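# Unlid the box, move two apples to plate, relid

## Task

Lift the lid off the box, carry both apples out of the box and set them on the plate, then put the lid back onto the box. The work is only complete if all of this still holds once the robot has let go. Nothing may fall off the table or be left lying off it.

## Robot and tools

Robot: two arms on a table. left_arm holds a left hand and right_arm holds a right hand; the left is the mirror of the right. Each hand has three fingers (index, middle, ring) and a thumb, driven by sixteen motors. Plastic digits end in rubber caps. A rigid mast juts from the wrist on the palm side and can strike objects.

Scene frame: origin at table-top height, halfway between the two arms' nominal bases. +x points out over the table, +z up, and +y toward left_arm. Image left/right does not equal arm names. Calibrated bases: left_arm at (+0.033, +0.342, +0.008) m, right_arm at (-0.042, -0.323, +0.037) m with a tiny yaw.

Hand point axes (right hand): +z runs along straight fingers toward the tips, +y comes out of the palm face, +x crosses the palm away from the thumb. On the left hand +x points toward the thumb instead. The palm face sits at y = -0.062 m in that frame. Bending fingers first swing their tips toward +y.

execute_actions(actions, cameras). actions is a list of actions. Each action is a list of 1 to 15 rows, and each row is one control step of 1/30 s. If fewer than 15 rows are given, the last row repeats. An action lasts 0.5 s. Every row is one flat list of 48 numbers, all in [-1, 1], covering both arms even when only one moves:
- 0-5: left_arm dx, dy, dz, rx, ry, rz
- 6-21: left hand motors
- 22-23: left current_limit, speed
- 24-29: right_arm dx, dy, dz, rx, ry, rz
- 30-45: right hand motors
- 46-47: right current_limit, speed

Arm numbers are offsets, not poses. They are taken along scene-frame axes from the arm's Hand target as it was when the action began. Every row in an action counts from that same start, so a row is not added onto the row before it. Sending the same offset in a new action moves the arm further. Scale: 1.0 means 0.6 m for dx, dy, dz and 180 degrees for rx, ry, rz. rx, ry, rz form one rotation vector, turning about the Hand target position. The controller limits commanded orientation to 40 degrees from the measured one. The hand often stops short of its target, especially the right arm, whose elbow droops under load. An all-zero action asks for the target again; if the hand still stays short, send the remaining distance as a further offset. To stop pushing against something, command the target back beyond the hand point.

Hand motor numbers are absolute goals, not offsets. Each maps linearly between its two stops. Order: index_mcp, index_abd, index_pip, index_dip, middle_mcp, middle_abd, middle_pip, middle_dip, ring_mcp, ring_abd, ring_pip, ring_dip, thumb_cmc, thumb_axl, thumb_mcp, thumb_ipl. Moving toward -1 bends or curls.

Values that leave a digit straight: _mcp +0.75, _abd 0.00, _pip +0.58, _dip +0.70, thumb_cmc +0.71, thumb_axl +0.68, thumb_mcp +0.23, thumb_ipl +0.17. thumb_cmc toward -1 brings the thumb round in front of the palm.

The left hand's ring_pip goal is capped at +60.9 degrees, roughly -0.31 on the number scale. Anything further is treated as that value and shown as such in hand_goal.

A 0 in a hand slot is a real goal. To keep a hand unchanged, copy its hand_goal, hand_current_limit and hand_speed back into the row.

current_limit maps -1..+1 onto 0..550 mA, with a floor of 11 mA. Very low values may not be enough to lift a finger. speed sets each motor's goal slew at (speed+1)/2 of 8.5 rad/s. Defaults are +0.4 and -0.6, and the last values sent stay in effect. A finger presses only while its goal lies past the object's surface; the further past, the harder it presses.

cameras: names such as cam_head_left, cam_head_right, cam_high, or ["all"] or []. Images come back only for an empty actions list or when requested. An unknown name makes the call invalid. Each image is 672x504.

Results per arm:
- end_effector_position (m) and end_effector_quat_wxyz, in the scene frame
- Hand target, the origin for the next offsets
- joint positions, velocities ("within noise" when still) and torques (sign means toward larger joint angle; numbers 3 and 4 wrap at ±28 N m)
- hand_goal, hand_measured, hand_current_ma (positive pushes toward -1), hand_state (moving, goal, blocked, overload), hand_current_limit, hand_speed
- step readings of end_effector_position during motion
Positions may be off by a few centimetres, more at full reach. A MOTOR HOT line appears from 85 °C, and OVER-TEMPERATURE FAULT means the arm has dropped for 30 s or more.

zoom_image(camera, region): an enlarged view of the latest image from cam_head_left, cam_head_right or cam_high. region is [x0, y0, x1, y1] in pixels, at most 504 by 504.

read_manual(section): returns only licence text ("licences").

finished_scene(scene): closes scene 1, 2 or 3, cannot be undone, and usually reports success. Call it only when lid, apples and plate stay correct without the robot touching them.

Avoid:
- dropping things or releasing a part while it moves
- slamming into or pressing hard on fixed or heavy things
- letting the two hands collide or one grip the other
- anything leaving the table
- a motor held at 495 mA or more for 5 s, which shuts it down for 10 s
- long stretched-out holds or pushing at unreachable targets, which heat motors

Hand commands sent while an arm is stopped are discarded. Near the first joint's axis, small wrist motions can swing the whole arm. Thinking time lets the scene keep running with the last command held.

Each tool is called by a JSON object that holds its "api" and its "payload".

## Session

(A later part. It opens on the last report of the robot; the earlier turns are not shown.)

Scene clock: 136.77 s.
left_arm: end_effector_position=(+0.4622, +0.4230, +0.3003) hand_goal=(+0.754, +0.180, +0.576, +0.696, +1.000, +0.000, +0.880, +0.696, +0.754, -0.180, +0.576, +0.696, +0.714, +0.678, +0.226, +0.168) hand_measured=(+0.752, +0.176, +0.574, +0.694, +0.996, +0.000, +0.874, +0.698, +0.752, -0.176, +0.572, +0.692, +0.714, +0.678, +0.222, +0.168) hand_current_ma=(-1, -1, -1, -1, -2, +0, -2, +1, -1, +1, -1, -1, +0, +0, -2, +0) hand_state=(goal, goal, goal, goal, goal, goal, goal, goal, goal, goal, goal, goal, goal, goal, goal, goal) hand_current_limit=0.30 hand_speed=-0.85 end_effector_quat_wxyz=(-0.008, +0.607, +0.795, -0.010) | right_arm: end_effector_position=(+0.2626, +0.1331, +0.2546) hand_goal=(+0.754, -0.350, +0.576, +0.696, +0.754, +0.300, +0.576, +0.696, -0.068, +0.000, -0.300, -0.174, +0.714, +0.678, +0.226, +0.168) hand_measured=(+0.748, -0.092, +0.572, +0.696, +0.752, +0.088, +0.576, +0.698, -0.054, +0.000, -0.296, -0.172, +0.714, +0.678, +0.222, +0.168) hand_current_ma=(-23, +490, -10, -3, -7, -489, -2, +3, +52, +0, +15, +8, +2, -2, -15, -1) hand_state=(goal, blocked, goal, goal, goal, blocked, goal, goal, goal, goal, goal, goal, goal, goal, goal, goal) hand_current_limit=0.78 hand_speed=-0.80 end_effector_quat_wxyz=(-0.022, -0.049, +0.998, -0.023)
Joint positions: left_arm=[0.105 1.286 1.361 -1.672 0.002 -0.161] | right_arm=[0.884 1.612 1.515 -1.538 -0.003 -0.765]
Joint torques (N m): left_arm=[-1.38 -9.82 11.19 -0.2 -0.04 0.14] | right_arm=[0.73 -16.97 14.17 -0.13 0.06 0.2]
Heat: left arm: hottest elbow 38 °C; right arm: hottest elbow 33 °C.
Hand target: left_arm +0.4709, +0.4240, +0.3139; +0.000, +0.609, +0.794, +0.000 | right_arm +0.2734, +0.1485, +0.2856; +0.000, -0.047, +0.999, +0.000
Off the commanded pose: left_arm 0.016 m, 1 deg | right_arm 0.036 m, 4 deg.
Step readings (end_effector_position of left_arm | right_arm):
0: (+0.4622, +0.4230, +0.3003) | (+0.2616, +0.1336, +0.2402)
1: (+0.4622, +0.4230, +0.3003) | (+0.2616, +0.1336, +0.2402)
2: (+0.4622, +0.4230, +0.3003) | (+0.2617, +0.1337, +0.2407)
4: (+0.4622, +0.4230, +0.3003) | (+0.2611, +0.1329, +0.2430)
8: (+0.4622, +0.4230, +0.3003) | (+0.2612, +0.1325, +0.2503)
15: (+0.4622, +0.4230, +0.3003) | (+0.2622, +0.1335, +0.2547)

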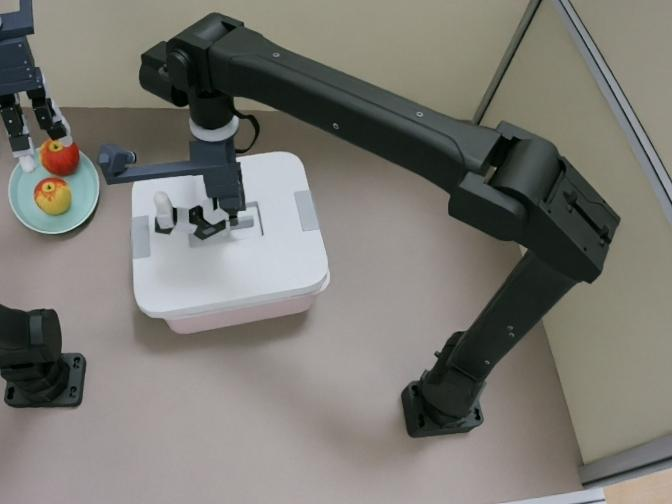

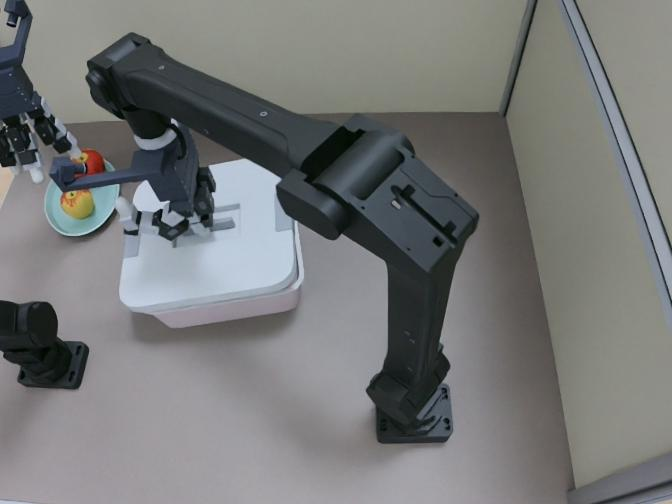

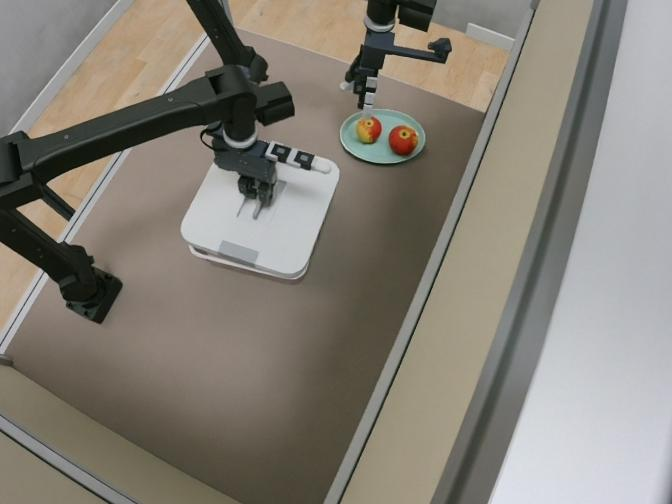

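{"api": "execute_actions", "payload": {"actions": [[[0,0,0,0,0,0,0.754,0.18,0.576,0.696,1,0,0.88,0.696,0.754,-0.18,0.576,0.696,0.714,0.678,0.226,0.168,0.3,-0.85,0,0.005,0.03,0,0,0,0.754,-0.35,0.576,0.696,0.754,0.30,0.576,0.696,-0.068,0,-0.3,-0.174,0.714,0.678,0.226,0.168,0.78,-0.8]]], "cameras": ["all"]}}

Scene clock: 138.23 s.
left_arm: end_effector_position=(+0.4622, +0.4230, +0.3003) hand_goal=(+0.754, +0.180, +0.576, +0.696, +1.000, +0.000, +0.880, +0.696, +0.754, -0.180, +0.576, +0.696, +0.714, +0.678, +0.226, +0.168) hand_measured=(+0.752, +0.176, +0.574, +0.694, +0.996, +0.000, +0.874, +0.698, +0.752, -0.176, +0.572, +0.692, +0.714, +0.678, +0.222, +0.168) hand_current_ma=(-1, -1, -1, -1, -2, +0, -2, +1, -1, +1, -1, -1, +0, +0, -2, +0) hand_state=(goal, goal, goal, goal, goal, goal, goal, goal, goal, goal, goal, goal, goal, goal, goal, goal) hand_current_limit=0.30 hand_speed=-0.85 end_effector_quat_wxyz=(-0.008, +0.607, +0.795, -0.010) | right_arm: end_effector_position=(+0.2648, +0.1358, +0.2760) hand_goal=(+0.754, -0.350, +0.576, +0.696, +0.754, +0.300, +0.576, +0.696, -0.068, +0.000, -0.300, -0.174, +0.714, +0.678, +0.226, +0.168) hand_measured=(+0.748, -0.092, +0.572, +0.696, +0.754, +0.088, +0.576, +0.698, -0.054, +0.000, -0.296, -0.172, +0.714, +0.678, +0.222, +0.168) hand_current_ma=(-24, +490, -10, -3, -1, -489, -2, +3, +52, +0, +15, +8, +2, -2, -15, -1) hand_state=(goal, blocked, goal, goal, goal, blocked, goal, goal, goal, goal, goal, goal, goal, goal, goal, goal) hand_current_limit=0.78 hand_speed=-0.80 end_effector_quat_wxyz=(-0.019, -0.049, +0.998, -0.020)
Joint positions: left_arm=[0.105 1.286 1.361 -1.672 0.002 -0.161] | right_arm=[0.884 1.612 1.571 -1.585 -0.003 -0.765]
Joint torques (N m): left_arm=[-1.38 -9.82 11.21 -0.2 -0.04 0.14] | right_arm=[0.97 -16.56 14.19 -0.09 0.06 0.2]
Heat: left arm: hottest elbow 38 °C; right arm: hottest elbow 33 °C.
Hand target: left_arm +0.4709, +0.4240, +0.3139; +0.000, +0.609, +0.794, +0.000 | right_arm +0.2734, +0.1514, +0.3035; +0.000, -0.047, +0.999, +0.000
Off the commanded pose: left_arm 0.016 m, 1 deg | right_arm 0.033 m, 3 deg.
Step readings (end_effector_position of left_arm | right_arm):
0: (+0.4622, +0.4230, +0.3003) | (+0.2626, +0.1331, +0.2546)
1: (+0.4622, +0.4230, +0.3003) | (+0.2627, +0.1332, +0.2548)
2: (+0.4622, +0.4230, +0.3003) | (+0.2624, +0.1328, +0.2555)
4: (+0.4622, +0.4230, +0.3003) | (+0.2619, +0.1321, +0.2585)
8: (+0.4622, +0.4230, +0.3003) | (+0.2635, +0.1342, +0.2694)
15: (+0.4622, +0.4230, +0.3003) | (+0.2650, +0.1361, +0.2761)

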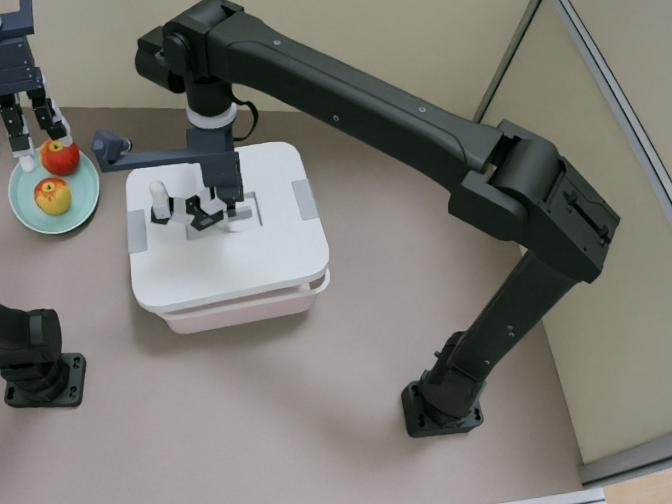

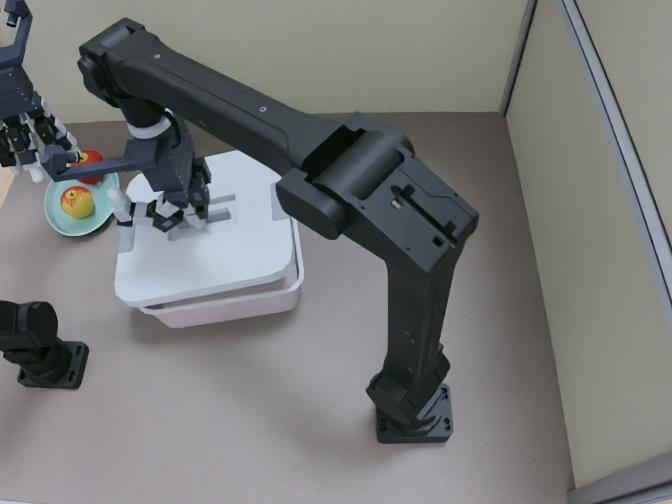

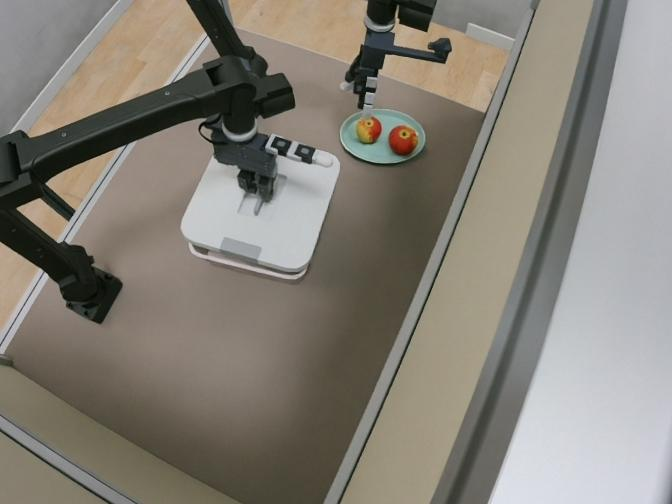

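{"api": "execute_actions", "payload": {"actions": [[[0,0,0,0,0,0,0.754,0.18,0.576,0.696,1,0,0.88,0.696,0.754,-0.18,0.576,0.696,0.714,0.678,0.226,0.168,0.3,-0.85,0,0.02,0.03,0,0,0,0.754,-0.35,0.576,0.696,0.754,0.30,0.576,0.696,-0.068,0,-0.3,-0.174,0.714,0.678,0.226,0.168,0.78,-0.8]]]}}

{"api": "execute_actions", "payload": {"actions": [[[0,0,0,0,0,0,0.754,0.18,0.576,0.696,1,0,0.88,0.696,0.754,-0.18,0.576,0.696,0.714,0.678,0.226,0.168,0.3,-0.85,0,0,0,0,0,0,0.754,-0.35,0.576,0.696,0.754,0.30,0.576,0.696,-0.068,0,-0.3,-0.174,0.714,0.678,0.226,0.168,0.78,-0.8]]], "cameras": ["all"]}}

{"api": "zoom_image", "payload": {"camera": "cam_head_left", "region": [95, 120, 345, 345]}}

{"api": "zoom_image", "payload": {"camera": "cam_high", "region": [180, 120, 380, 290]}}

Scene clock: 139.73 s.
left_arm: end_effector_position=(+0.4622, +0.4230, +0.3003) hand_goal=(+0.754, +0.180, +0.576, +0.696, +1.000, +0.000, +0.880, +0.696, +0.754, -0.180, +0.576, +0.696, +0.714, +0.678, +0.226, +0.168) hand_measured=(+0.752, +0.176, +0.574, +0.694, +0.996, +0.000, +0.874, +0.698, +0.752, -0.176, +0.572, +0.692, +0.714, +0.678, +0.222, +0.168) hand_current_ma=(-1, -1, -1, -1, -2, +0, -2, +1, -1, +1, -1, -1, +0, +0, -2, +0) hand_state=(goal, goal, goal, goal, goal, goal, goal, goal, goal, goal, goal, goal, goal, goal, goal, goal) hand_current_limit=0.30 hand_speed=-0.85 end_effector_quat_wxyz=(-0.008, +0.607, +0.795, -0.010) | right_arm: end_effector_position=(+0.2671, +0.1470, +0.2957) hand_goal=(+0.754, -0.350, +0.576, +0.696, +0.754, +0.300, +0.576, +0.696, -0.068, +0.000, -0.300, -0.174, +0.714, +0.678, +0.226, +0.168) hand_measured=(+0.748, -0.092, +0.572, +0.696, +0.754, +0.088, +0.576, +0.698, -0.054, +0.000, -0.296, -0.172, +0.714, +0.678, +0.222, +0.168) hand_current_ma=(-24, +490, -10, -3, -2, -489, -2, +3, +52, +0, +15, +8, +2, -2, -15, -1) hand_state=(goal, blocked, goal, goal, goal, blocked, goal, goal, goal, goal, goal, goal, goal, goal, goal, goal) hand_current_limit=0.78 hand_speed=-0.80 end_effector_quat_wxyz=(-0.018, -0.050, +0.998, -0.019)
Joint positions: left_arm=[0.105 1.286 1.361 -1.672 0.002 -0.161] | right_arm=[0.894 1.637 1.652 -1.639 -0.003 -0.756]
Joint torques (N m): left_arm=[-1.38 -9.76 11.21 -0.2 -0.04 0.14] | right_arm=[1.38 -16.73 14.26 -0.1 0.06 0.21]
Heat: left arm: hottest elbow 38 °C; right arm: hottest elbow 34 °C.
Hand target: left_arm +0.4709, +0.4240, +0.3139; +0.000, +0.609, +0.794, +0.000 | right_arm +0.2734, +0.1635, +0.3216; +0.000, -0.047, +0.999, +0.000
Off the commanded pose: left_arm 0.016 m, 1 deg | right_arm 0.031 m, 3 deg.
Step readings (end_effector_position of left_arm | right_arm):
0: (+0.4622, +0.4230, +0.3003) | (+0.2648, +0.1358, +0.2760)
1: (+0.4622, +0.4230, +0.3003) | (+0.2647, +0.1357, +0.2762)
2: (+0.4622, +0.4230, +0.3003) | (+0.2644, +0.1357, +0.2771)
4: (+0.4622, +0.4230, +0.3003) | (+0.2632, +0.1372, +0.2805)
8: (+0.4622, +0.4230, +0.3003) | (+0.2645, +0.1441, +0.2921)
15: (+0.4622, +0.4230, +0.3003) | (+0.2666, +0.1466, +0.3011)

Scene clock: 140.53 s.
left_arm: end_effector_position=(+0.4622, +0.4230, +0.3003) hand_goal=(+0.754, +0.180, +0.576, +0.696, +1.000, +0.000, +0.880, +0.696, +0.754, -0.180, +0.576, +0.696, +0.714, +0.678, +0.226, +0.168) hand_measured=(+0.752, +0.176, +0.574, +0.694, +0.996, +0.000, +0.874, +0.698, +0.752, -0.176, +0.572, +0.692, +0.714, +0.678, +0.222, +0.168) hand_current_ma=(-1, -1, -1, -1, -2, +0, -2, +1, -1, +1, -1, -1, +0, +0, -2, +0) hand_state=(goal, goal, goal, goal, goal, goal, goal, goal, goal, goal, goal, goal, goal, goal, goal, goal) hand_current_limit=0.30 hand_speed=-0.85 end_effector_quat_wxyz=(-0.008, +0.607, +0.795, -0.010) | right_arm: end_effector_position=(+0.2671, +0.1470, +0.2957) hand_goal=(+0.754, -0.350, +0.576, +0.696, +0.754, +0.300, +0.576, +0.696, -0.068, +0.000, -0.300, -0.174, +0.714, +0.678, +0.226, +0.168) hand_measured=(+0.748, -0.092, +0.572, +0.696, +0.754, +0.088, +0.576, +0.698, -0.054, +0.000, -0.296, -0.172, +0.714, +0.678, +0.222, +0.168) hand_current_ma=(-24, +490, -10, -3, -2, -489, -2, +3, +52, +0, +15, +8, +2, -2, -15, -1) hand_state=(goal, blocked, goal, goal, goal, blocked, goal, goal, goal, goal, goal, goal, goal, goal, goal, goal) hand_current_limit=0.78 hand_speed=-0.80 end_effector_quat_wxyz=(-0.018, -0.050, +0.998, -0.019)
Joint positions: left_arm=[0.105 1.286 1.361 -1.672 0.002 -0.161] | right_arm=[0.894 1.637 1.652 -1.639 -0.003 -0.756]
Joint torques (N m): left_arm=[-1.38 -9.82 11.19 -0.2 -0.04 0.14] | right_arm=[1.44 -16.85 14.24 -0.12 0.07 0.2]
Heat: left arm: hottest elbow 38 °C; right arm: hottest elbow 34 °C.
Hand target: left_arm +0.4709, +0.4240, +0.3139; +0.000, +0.609, +0.794, +0.000 | right_arm +0.2734, +0.1635, +0.3216; +0.000, -0.047, +0.999, +0.000
Off the commanded pose: left_arm 0.016 m, 1 deg | right_arm 0.031 m, 3 deg.
Step readings (end_effector_position of left_arm | right_arm):
0: (+0.4622, +0.4230, +0.3003) | (+0.2671, +0.1470, +0.2957)
1: (+0.4622, +0.4230, +0.3003) | (+0.2671, +0.1470, +0.2957)
2: (+0.4622, +0.4230, +0.3003) | (+0.2671, +0.1470, +0.2957)
4: (+0.4622, +0.4230, +0.3003) | (+0.2671, +0.1470, +0.2957)
8: (+0.4622, +0.4230, +0.3003) | (+0.2671, +0.1470, +0.2957)
15: (+0.4622, +0.4230, +0.3003) | (+0.2671, +0.1470, +0.2957)

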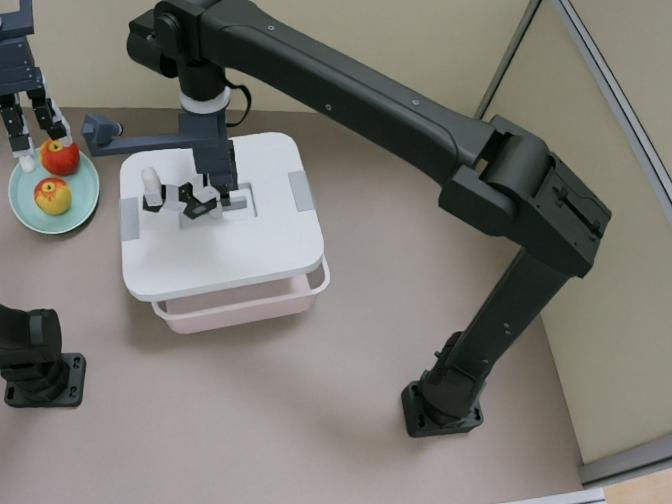

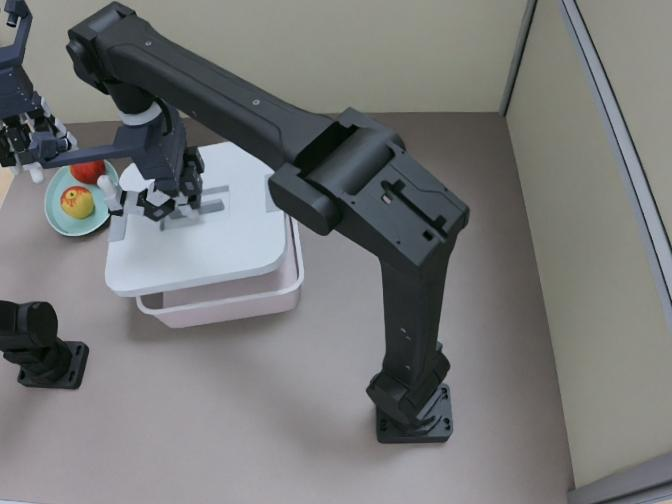

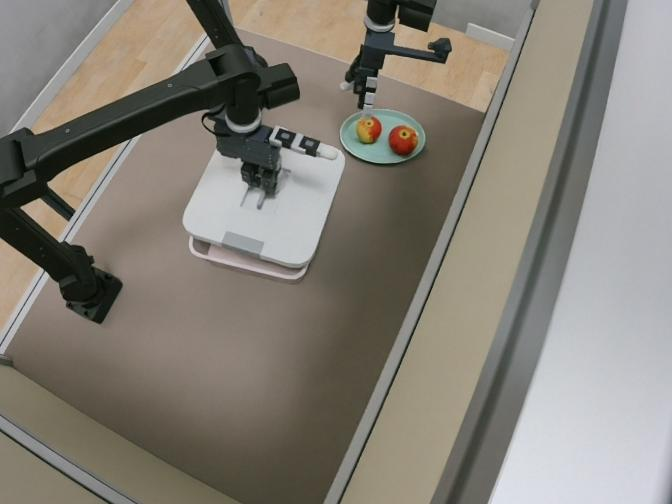

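Scaled by 2.016 from the camera's 672x504 image, which has a finer 960x720 frame.

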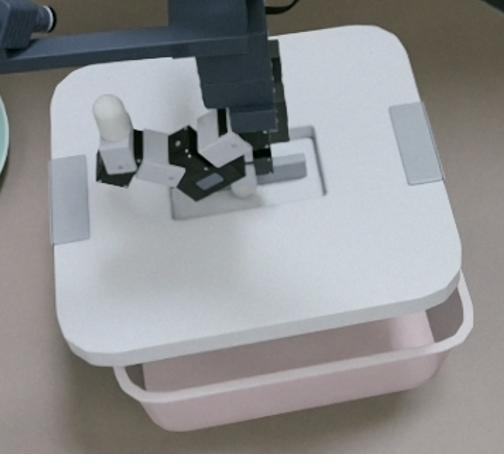

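Scaled by 2.520 from the camera's 672x504 image, which has a finer 960x720 frame.

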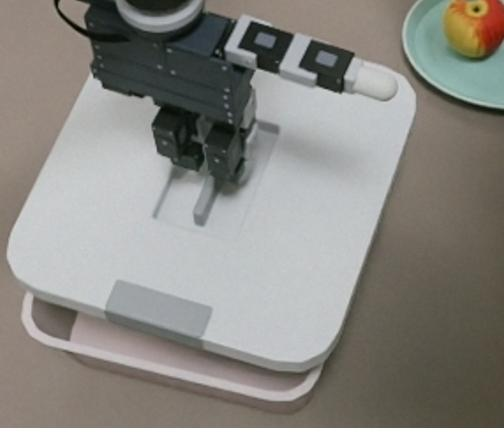

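{"api": "zoom_image", "payload": {"camera": "cam_head_left", "region": [100, 190, 220, 340]}}

{"api": "zoom_image", "payload": {"camera": "cam_head_left", "region": [230, 130, 350, 340]}}

{"api": "zoom_image", "payload": {"camera": "cam_high", "region": [175, 200, 325, 290]}}

Scaled by 3.360 from the camera's 672x504 image, which has a finer 960x720 frame.

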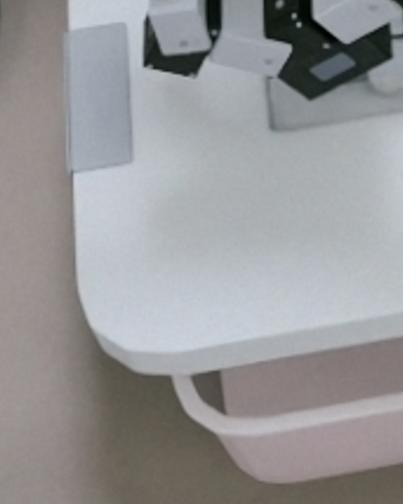

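Scaled by 2.400 from the camera's 672x504 image, which has a finer 960x720 frame.

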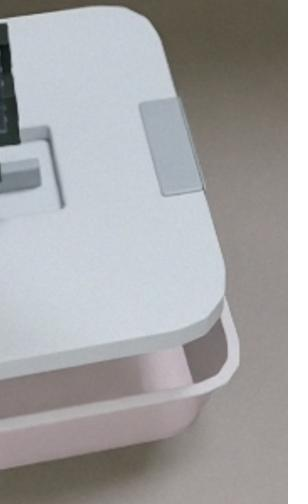

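Scaled by 3.360 from the camera's 672x504 image, which has a finer 960x720 frame.

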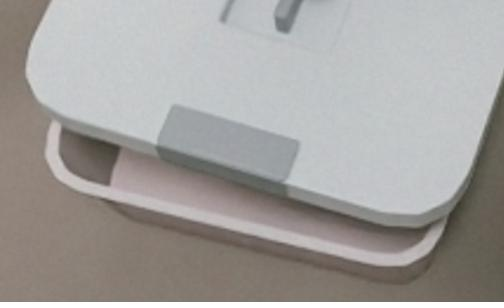

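{"api": "execute_actions", "payload": {"actions": [[[0,0,0,0,0,0,0.754,0.18,0.576,0.696,1,0,0.88,0.696,0.754,-0.18,0.576,0.696,0.714,0.678,0.226,0.168,0.3,-0.85,0.015,0.025,0.02,0,0,0.004,0.754,-0.35,0.576,0.696,0.754,0.30,0.576,0.696,-0.068,0,-0.3,-0.174,0.714,0.678,0.226,0.168,0.78,-0.8]]], "cameras": ["all"]}}

{"api": "zoom_image", "payload": {"camera": "cam_head_left", "region": [95, 120, 345, 345]}}

{"api": "zoom_image", "payload": {"camera": "cam_high", "region": [175, 190, 325, 290]}}

Scene clock: 142.47 s.
left_arm: end_effector_position=(+0.4622, +0.4230, +0.3003) hand_goal=(+0.754, +0.180, +0.576, +0.696, +1.000, +0.000, +0.880, +0.696, +0.754, -0.180, +0.576, +0.696, +0.714, +0.678, +0.226, +0.168) hand_measured=(+0.752, +0.176, +0.574, +0.694, +0.996, +0.000, +0.874, +0.698, +0.752, -0.176, +0.572, +0.692, +0.714, +0.678, +0.222, +0.168) hand_current_ma=(-1, -1, -1, -1, -2, +0, -2, +1, -1, +1, -1, -1, +0, +0, -2, +0) hand_state=(goal, goal, goal, goal, goal, goal, goal, goal, goal, goal, goal, goal, goal, goal, goal, goal) hand_current_limit=0.30 hand_speed=-0.85 end_effector_quat_wxyz=(-0.008, +0.607, +0.795, -0.010) | right_arm: end_effector_position=(+0.2781, +0.1613, +0.3084) hand_goal=(+0.754, -0.350, +0.576, +0.696, +0.754, +0.300, +0.576, +0.696, -0.068, +0.000, -0.300, -0.174, +0.714, +0.678, +0.226, +0.168) hand_measured=(+0.748, -0.092, +0.572, +0.696, +0.754, +0.088, +0.576, +0.698, -0.054, +0.000, -0.296, -0.172, +0.714, +0.678, +0.222, +0.168) hand_current_ma=(-23, +490, -10, -3, +0, -489, -1, +3, +52, +0, +15, +8, +2, -2, -15, -1) hand_state=(goal, blocked, goal, goal, goal, blocked, goal, goal, goal, goal, goal, goal, goal, goal, goal, goal) hand_current_limit=0.78 hand_speed=-0.80 end_effector_quat_wxyz=(-0.018, -0.050, +0.998, -0.019)
Joint positions: left_arm=[0.105 1.286 1.361 -1.672 0.002 -0.161] | right_arm=[0.894 1.687 1.749 -1.685 -0.003 -0.756]
Joint torques (N m): left_arm=[-1.44 -9.82 11.21 -0.18 -0.04 0.14] | right_arm=[1.49 -17.49 14.43 -0.13 0.07 0.09]
Heat: left arm: hottest elbow 38 °C; right arm: hottest elbow 34 °C.
Hand target: left_arm +0.4709, +0.4240, +0.3139; +0.000, +0.609, +0.794, +0.000 | right_arm +0.2824, +0.1784, +0.3337; +0.000, -0.053, +0.999, +0.000
Off the commanded pose: left_arm 0.016 m, 1 deg | right_arm 0.031 m, 3 deg.
Step readings (end_effector_position of left_arm | right_arm):
0: (+0.4622, +0.4230, +0.3003) | (+0.2671, +0.1470, +0.2957)
1: (+0.4622, +0.4230, +0.3003) | (+0.2673, +0.1472, +0.2960)
2: (+0.4622, +0.4230, +0.3003) | (+0.2673, +0.1472, +0.2964)
4: (+0.4622, +0.4230, +0.3003) | (+0.2693, +0.1498, +0.2994)
8: (+0.4622, +0.4230, +0.3003) | (+0.2767, +0.1594, +0.3077)
15: (+0.4622, +0.4230, +0.3003) | (+0.2786, +0.1619, +0.3102)

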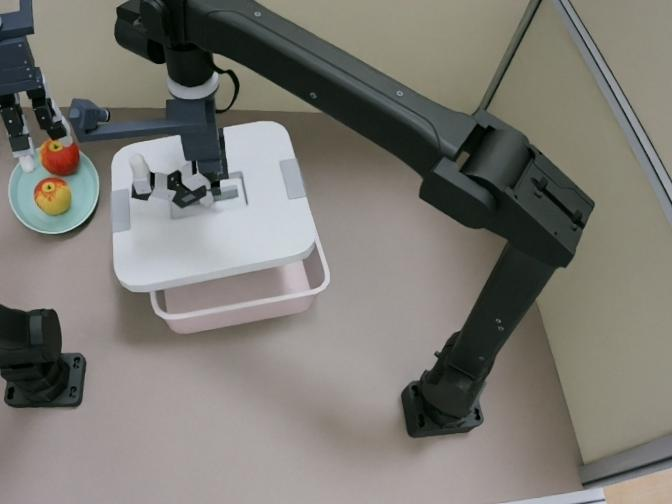

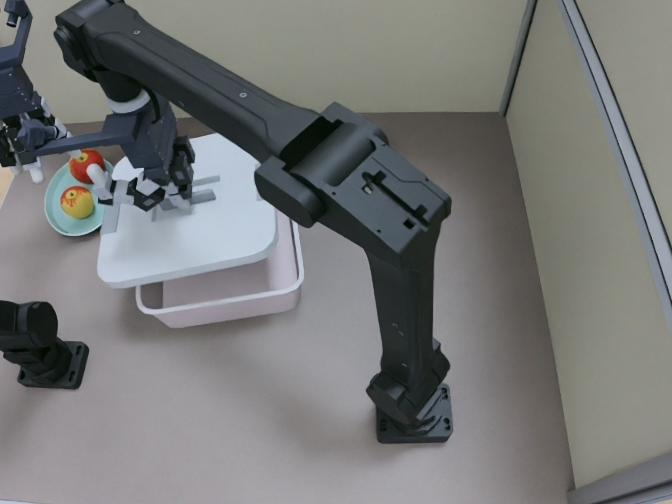

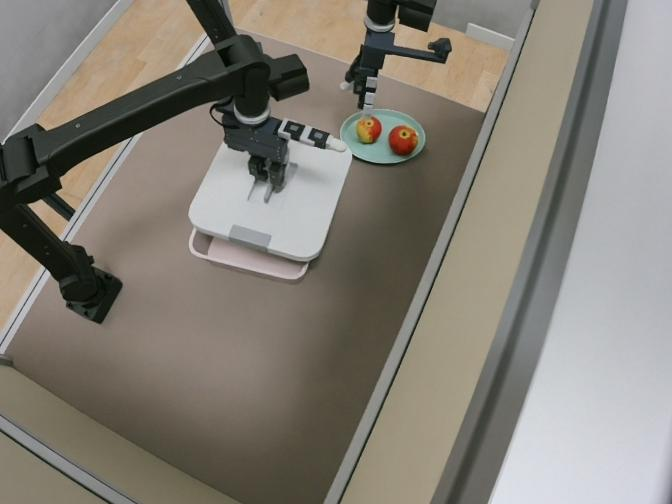

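Scaled by 2.016 from the camera's 672x504 image, which has a finer 960x720 frame.

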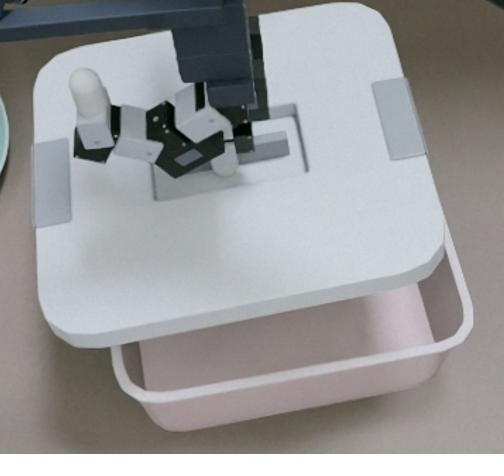

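Scaled by 3.360 from the camera's 672x504 image, which has a finer 960x720 frame.

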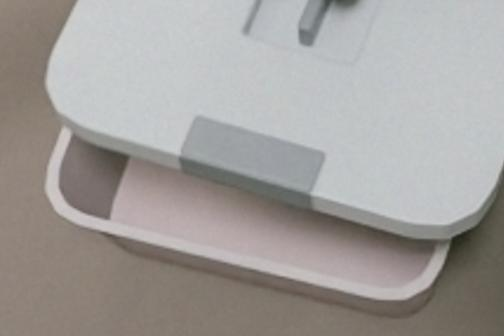

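{"api": "zoom_image", "payload": {"camera": "cam_head_left", "region": [270, 120, 340, 330]}}

{"api": "zoom_image", "payload": {"camera": "cam_high", "region": [180, 220, 270, 280]}}

{"api": "zoom_image", "payload": {"camera": "cam_high", "region": [250, 220, 340, 290]}}

Scaled by 2.400 from the camera's 672x504 image, which has a finer 960x720 frame.

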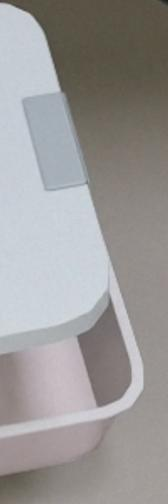

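Scaled by 5.600 from the camera's 672x504 image, which has a finer 960x720 frame.

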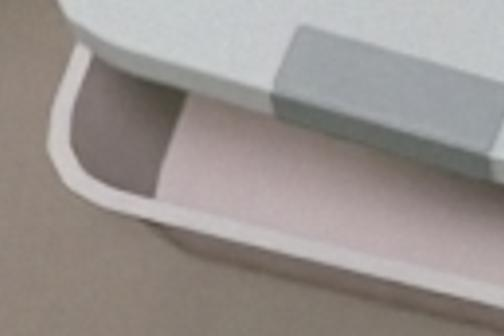

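Scaled by 5.600 from the camera's 672x504 image, which has a finer 960x720 frame.

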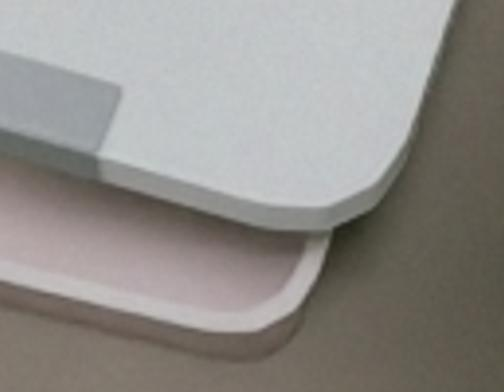

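{"api": "execute_actions", "payload": {"actions": [[[0,0,0,0,0,0,0.754,0.18,0.576,0.696,1,0,0.88,0.696,0.754,-0.18,0.576,0.696,0.714,0.678,0.226,0.168,0.3,-0.85,0,0.0,0.08,0,0,0,0.754,-0.35,0.576,0.696,0.754,0.30,0.576,0.696,-0.068,0,-0.3,-0.174,0.714,0.678,0.226,0.168,0.78,-0.8]]], "cameras": ["all"]}}

{"api": "zoom_image", "payload": {"camera": "cam_head_left", "region": [120, 230, 240, 350]}}

{"api": "zoom_image", "payload": {"camera": "cam_head_left", "region": [230, 210, 350, 330]}}

{"api": "zoom_image", "payload": {"camera": "cam_high", "region": [180, 120, 380, 290]}}

Scene clock: 146.07 s.
left_arm: end_effector_position=(+0.4622, +0.4230, +0.3003) hand_goal=(+0.754, +0.180, +0.576, +0.696, +1.000, +0.000, +0.880, +0.696, +0.754, -0.180, +0.576, +0.696, +0.714, +0.678, +0.226, +0.168) hand_measured=(+0.752, +0.176, +0.574, +0.694, +0.996, +0.000, +0.874, +0.698, +0.752, -0.176, +0.572, +0.692, +0.714, +0.678, +0.222, +0.168) hand_current_ma=(-1, -1, -1, -1, -2, +0, -2, +1, -1, +1, -1, -1, +0, +0, -2, +0) hand_state=(goal, goal, goal, goal, goal, goal, goal, goal, goal, goal, goal, goal, goal, goal, goal, goal) hand_current_limit=0.30 hand_speed=-0.85 end_effector_quat_wxyz=(-0.008, +0.607, +0.795, -0.010) | right_arm: end_effector_position=(+0.2819, +0.1662, +0.3415) hand_goal=(+0.754, -0.350, +0.576, +0.696, +0.754, +0.300, +0.576, +0.696, -0.068, +0.000, -0.300, -0.174, +0.714, +0.678, +0.226, +0.168) hand_measured=(+0.748, -0.092, +0.572, +0.696, +0.754, +0.088, +0.576, +0.698, -0.054, +0.000, -0.296, -0.172, +0.714, +0.678, +0.222, +0.168) hand_current_ma=(-23, +490, -10, -3, +0, -489, -1, +3, +52, +0, +15, +8, +2, -2, -15, -1) hand_state=(goal, blocked, goal, goal, goal, blocked, goal, goal, goal, goal, goal, goal, goal, goal, goal, goal) hand_current_limit=0.78 hand_speed=-0.80 end_effector_quat_wxyz=(+0.002, -0.050, +0.999, +0.005)
Joint positions: left_arm=[0.105 1.286 1.361 -1.672 0.002 -0.161] | right_arm=[0.894 1.669 1.802 -1.694 -0.003 -0.756]
Joint torques (N m): left_arm=[-1.38 -9.76 11.21 -0.18 -0.04 0.14] | right_arm=[1.32 -19.55 14.3 0.03 -0.19 0.09]
Heat: left arm: hottest elbow 38 °C; right arm: hottest elbow 34 °C.
Hand target: left_arm +0.4709, +0.4240, +0.3139; +0.000, +0.609, +0.794, +0.000 | right_arm +0.2825, +0.1784, +0.3817; +0.000, -0.053, +0.999, +0.000
Off the commanded pose: left_arm 0.016 m, 1 deg | right_arm 0.042 m, 1 deg.
joint sent to its limit (right arm) — joint 4 (wrist pitch), lower limit. The joint targets are off in position and orientation.
Step readings (end_effector_position of left_arm | right_arm):
0: (+0.4622, +0.4230, +0.3003) | (+0.2781, +0.1613, +0.3084)
1: (+0.4622, +0.4230, +0.3003) | (+0.2782, +0.1613, +0.3085)
2: (+0.4622, +0.4230, +0.3003) | (+0.2782, +0.1614, +0.3095)
4: (+0.4622, +0.4230, +0.3003) | (+0.2788, +0.1621, +0.3125)
8: (+0.4622, +0.4230, +0.3003) | (+0.2811, +0.1651, +0.3250)
15: (+0.4622, +0.4230, +0.3003) | (+0.2819, +0.1662, +0.3405)

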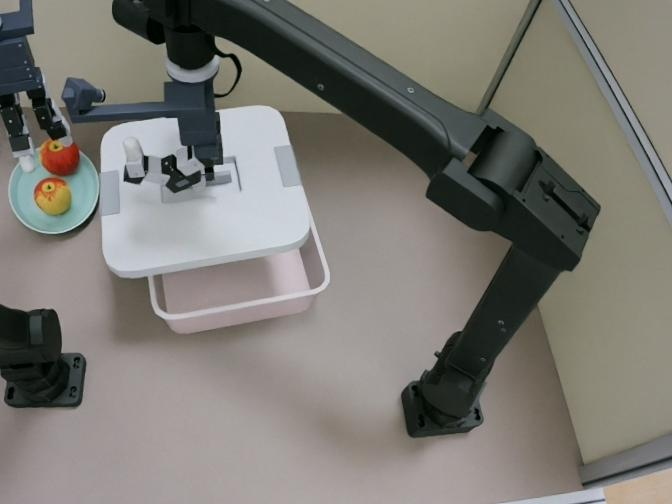

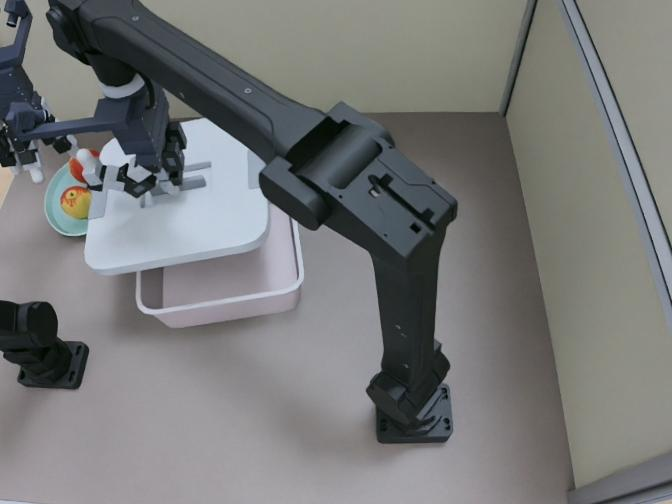

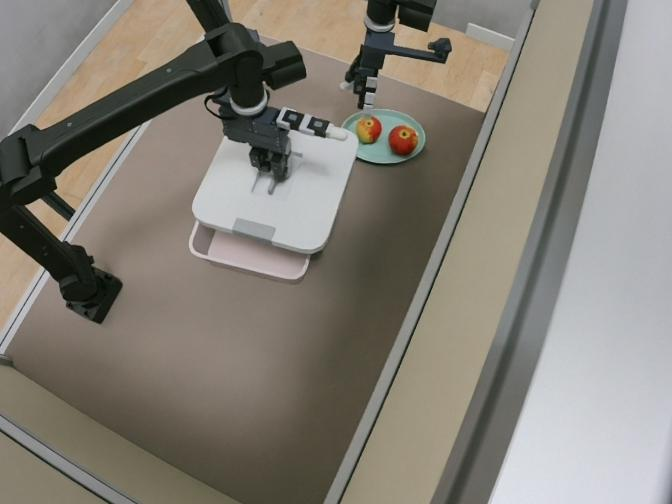

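Scaled by 4.200 from the camera's 672x504 image, which has a finer 960x720 frame.

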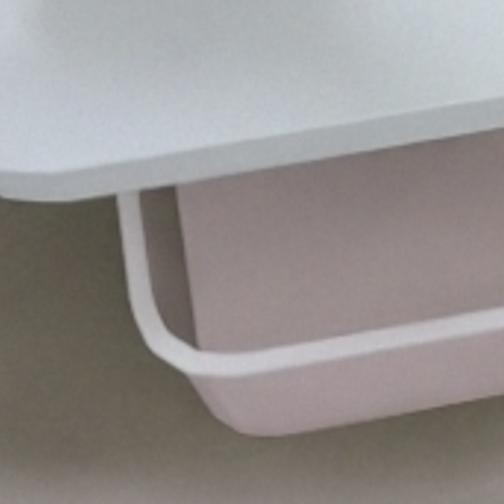

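Scaled by 4.200 from the camera's 672x504 image, which has a finer 960x720 frame.

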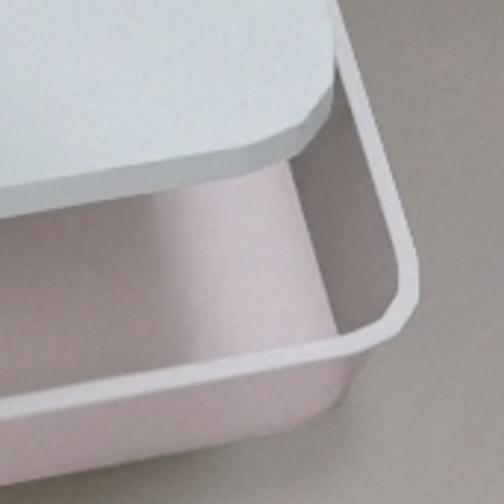

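Scaled by 2.520 from the camera's 672x504 image, which has a finer 960x720 frame.

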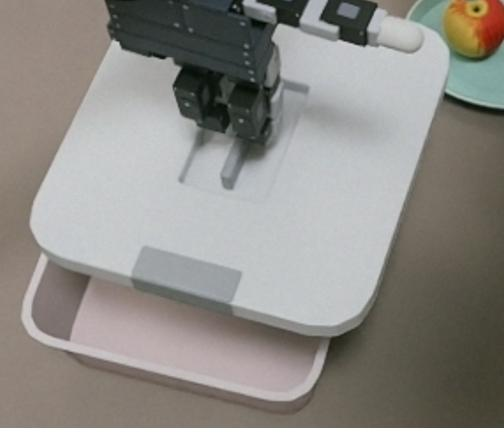

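{"api": "zoom_image", "payload": {"camera": "cam_head_left", "region": [250, 100, 340, 280]}}

{"api": "zoom_image", "payload": {"camera": "cam_head_left", "region": [90, 110, 180, 290]}}

{"api": "zoom_image", "payload": {"camera": "cam_high", "region": [180, 200, 340, 290]}}

Scaled by 2.800 from the camera's 672x504 image, which has a finer 960x720 frame.

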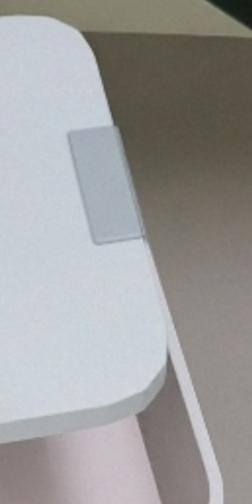

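Scaled by 2.800 from the camera's 672x504 image, which has a finer 960x720 frame.

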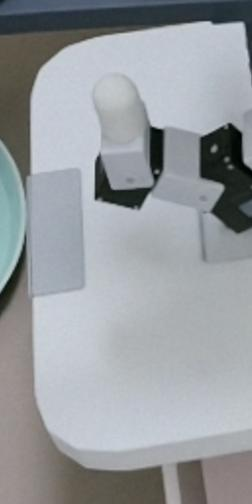

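Scaled by 3.150 from the camera's 672x504 image, which has a finer 960x720 frame.

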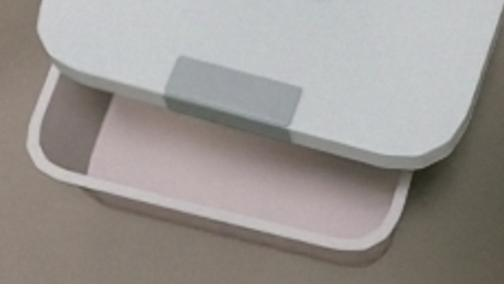

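{"api": "execute_actions", "payload": {"actions": [[[0,0,0,0,0,0,0.754,0.18,0.576,0.696,1,0,0.88,0.696,0.754,-0.18,0.576,0.696,0.714,0.678,0.226,0.168,0.3,-0.85,-0.02,-0.04,-0.11,0,0,0.009,0.754,-0.35,0.576,0.696,0.754,0.30,0.576,0.696,-0.068,0,-0.3,-0.174,0.714,0.678,0.226,0.168,0.78,-0.8]],[[0,0,0,0,0,0,0.754,0.18,0.576,0.696,1,0,0.88,0.696,0.754,-0.18,0.576,0.696,0.714,0.678,0.226,0.168,0.3,-0.85,-0.0075,-0.02,-0.05,0,0,0,0.754,-0.35,0.576,0.696,0.754,0.30,0.576,0.696,-0.068,0,-0.3,-0.174,0.714,0.678,0.226,0.168,0.78,-0.8]]], "cameras": ["all"]}}

{"api": "zoom_image", "payload": {"camera": "cam_head_left", "region": [100, 220, 220, 340]}}

{"api": "zoom_image", "payload": {"camera": "cam_head_left", "region": [230, 210, 350, 330]}}

{"api": "zoom_image", "payload": {"camera": "cam_high", "region": [180, 200, 340, 290]}}

Scene clock: 149.73 s.
left_arm: end_effector_position=(+0.4622, +0.4230, +0.3003) hand_goal=(+0.754, +0.180, +0.576, +0.696, +1.000, +0.000, +0.880, +0.696, +0.754, -0.180, +0.576, +0.696, +0.714, +0.678, +0.226, +0.168) hand_measured=(+0.752, +0.176, +0.574, +0.694, +0.996, +0.000, +0.874, +0.698, +0.752, -0.176, +0.572, +0.692, +0.714, +0.678, +0.222, +0.168) hand_current_ma=(-1, -1, -1, -1, -2, +0, -2, +1, -1, +1, -1, -1, +0, +0, -2, +0) hand_state=(goal, goal, goal, goal, goal, goal, goal, goal, goal, goal, goal, goal, goal, goal, goal, goal) hand_current_limit=0.30 hand_speed=-0.85 end_effector_quat_wxyz=(-0.008, +0.607, +0.795, -0.010) | right_arm: end_effector_position=(+0.2629, +0.1444, +0.2730) hand_goal=(+0.754, -0.350, +0.576, +0.696, +0.754, +0.300, +0.576, +0.696, -0.068, +0.000, -0.300, -0.174, +0.714, +0.678, +0.226, +0.168) hand_measured=(+0.748, -0.092, +0.572, +0.696, +0.754, +0.088, +0.576, +0.698, -0.054, +0.000, -0.296, -0.172, +0.714, +0.678, +0.222, +0.168) hand_current_ma=(-24, +490, -10, -3, +0, -489, -1, +3, +52, +0, +15, +8, +2, -2, -15, -1) hand_state=(goal, blocked, goal, goal, goal, blocked, goal, goal, goal, goal, goal, goal, goal, goal, goal, goal) hand_current_limit=0.78 hand_speed=-0.80 end_effector_quat_wxyz=(-0.014, -0.061, +0.998, -0.014)
Joint positions: left_arm=[0.105 1.286 1.361 -1.672 0.002 -0.161] | right_arm=[0.894 1.619 1.568 -1.559 -0.003 -0.779]
Joint torques (N m): left_arm=[-1.38 -9.76 11.19 -0.18 -0.04 0.14] | right_arm=[-0.32 -19.25 8.79 0.75 0.07 -0.11]
Heat: left arm: hottest elbow 38 °C; right arm: hottest elbow 34 °C.
Hand target: left_arm +0.4709, +0.4240, +0.3139; +0.000, +0.609, +0.794, +0.000 | right_arm +0.2660, +0.1424, +0.2855; +0.000, -0.067, +0.998, +0.000
Off the commanded pose: left_arm 0.016 m, 1 deg | right_arm 0.013 m, 2 deg.
Step readings (end_effector_position of left_arm | right_arm):
0: (+0.4622, +0.4230, +0.3003) | (+0.2819, +0.1662, +0.3415)
1: (+0.4622, +0.4230, +0.3003) | (+0.2819, +0.1662, +0.3415)
2: (+0.4622, +0.4230, +0.3003) | (+0.2818, +0.1660, +0.3412)
4: (+0.4622, +0.4230, +0.3003) | (+0.2812, +0.1653, +0.3374)
8: (+0.4622, +0.4230, +0.3003) | (+0.2736, +0.1560, +0.3172)
15: (+0.4622, +0.4230, +0.3003) | (+0.2703, +0.1527, +0.3042)
16: (+0.4622, +0.4230, +0.3003) | (+0.2706, +0.1531, +0.3043)
17: (+0.4622, +0.4230, +0.3003) | (+0.2708, +0.1536, +0.3028)
19: (+0.4622, +0.4230, +0.3003) | (+0.2696, +0.1522, +0.2972)
23: (+0.4622, +0.4230, +0.3003) | (+0.2628, +0.1438, +0.2789)
30: (+0.4622, +0.4230, +0.3003) | (+0.2626, +0.1439, +0.2722)

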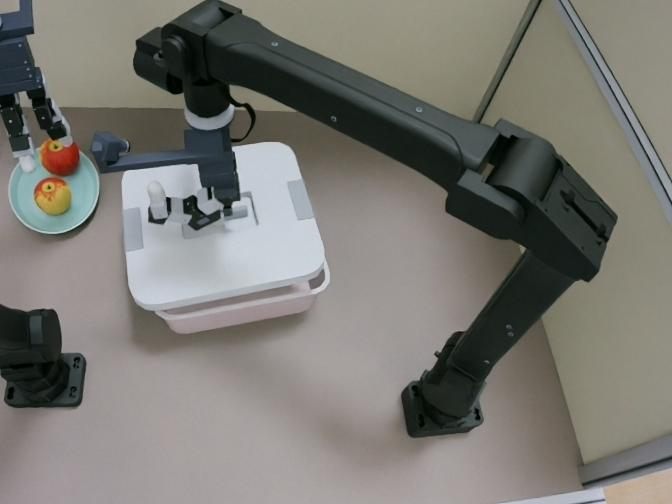

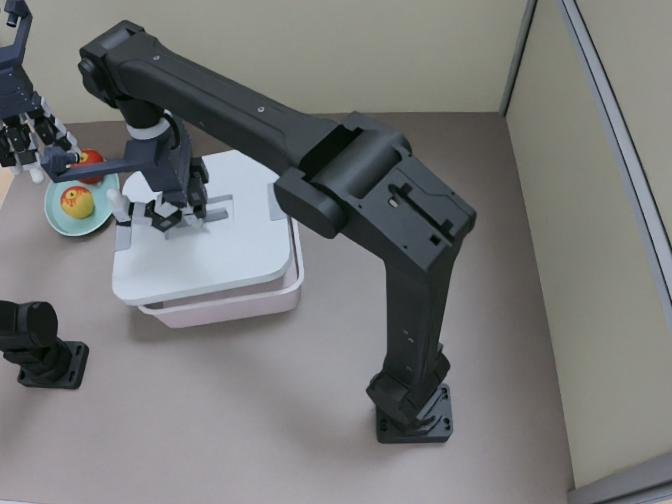

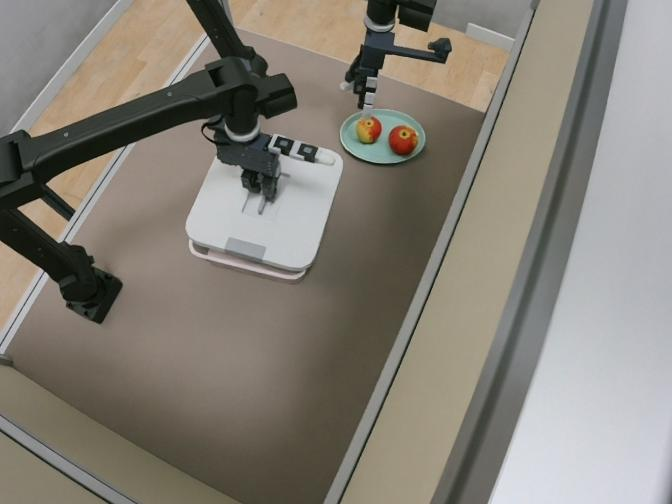

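Scaled by 4.200 from the camera's 672x504 image, which has a finer 960x720 frame.

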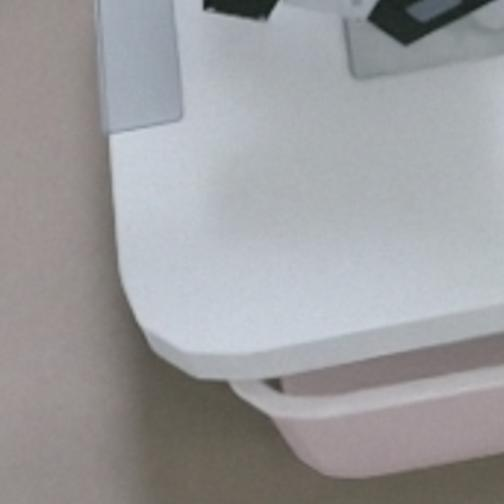

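Scaled by 4.200 from the camera's 672x504 image, which has a finer 960x720 frame.

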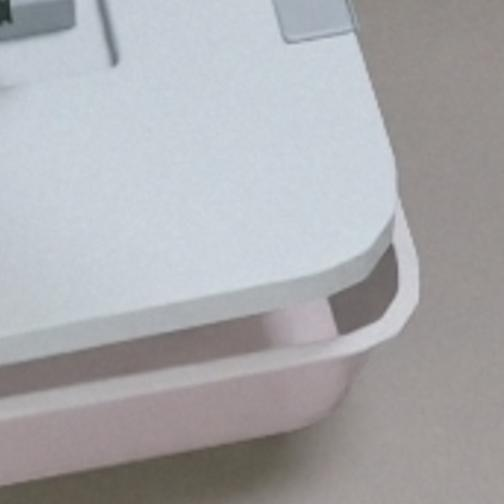

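Scaled by 3.150 from the camera's 672x504 image, which has a finer 960x720 frame.

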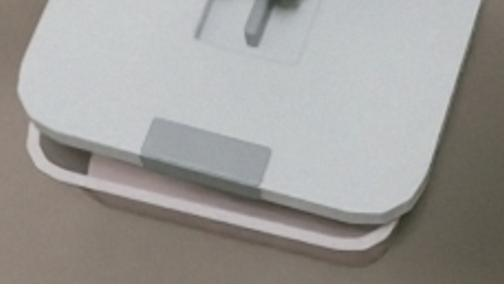

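{"api": "zoom_image", "payload": {"camera": "cam_high", "region": [180, 220, 270, 290]}}

{"api": "zoom_image", "payload": {"camera": "cam_high", "region": [250, 220, 340, 290]}}

{"api": "zoom_image", "payload": {"camera": "cam_high", "region": [170, 120, 260, 260]}}

{"api": "zoom_image", "payload": {"camera": "cam_high", "region": [270, 130, 360, 290]}}

Scaled by 5.600 from the camera's 672x504 image, which has a finer 960x720 frame.

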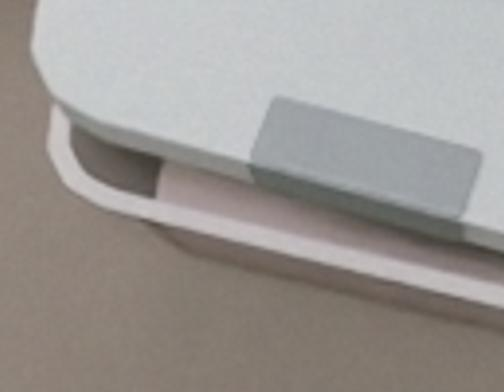

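Scaled by 5.600 from the camera's 672x504 image, which has a finer 960x720 frame.

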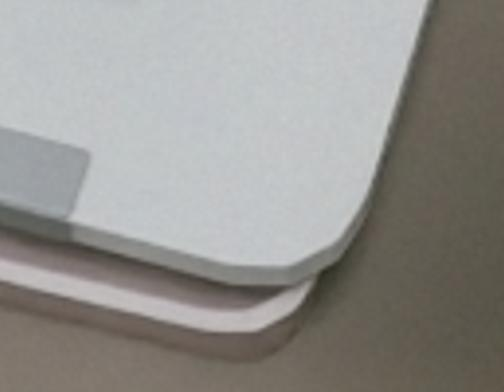

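Scaled by 3.600 from the camera's 672x504 image, which has a finer 960x720 frame.

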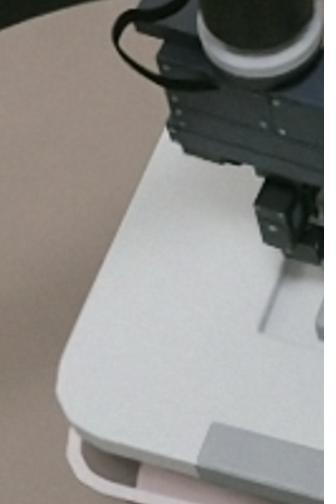

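Scaled by 3.150 from the camera's 672x504 image, which has a finer 960x720 frame.

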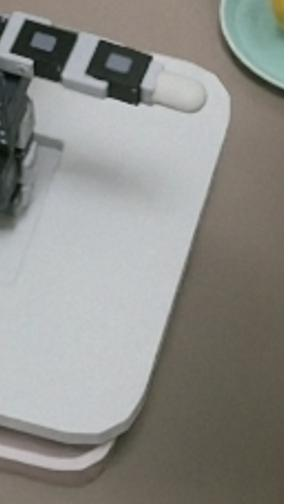

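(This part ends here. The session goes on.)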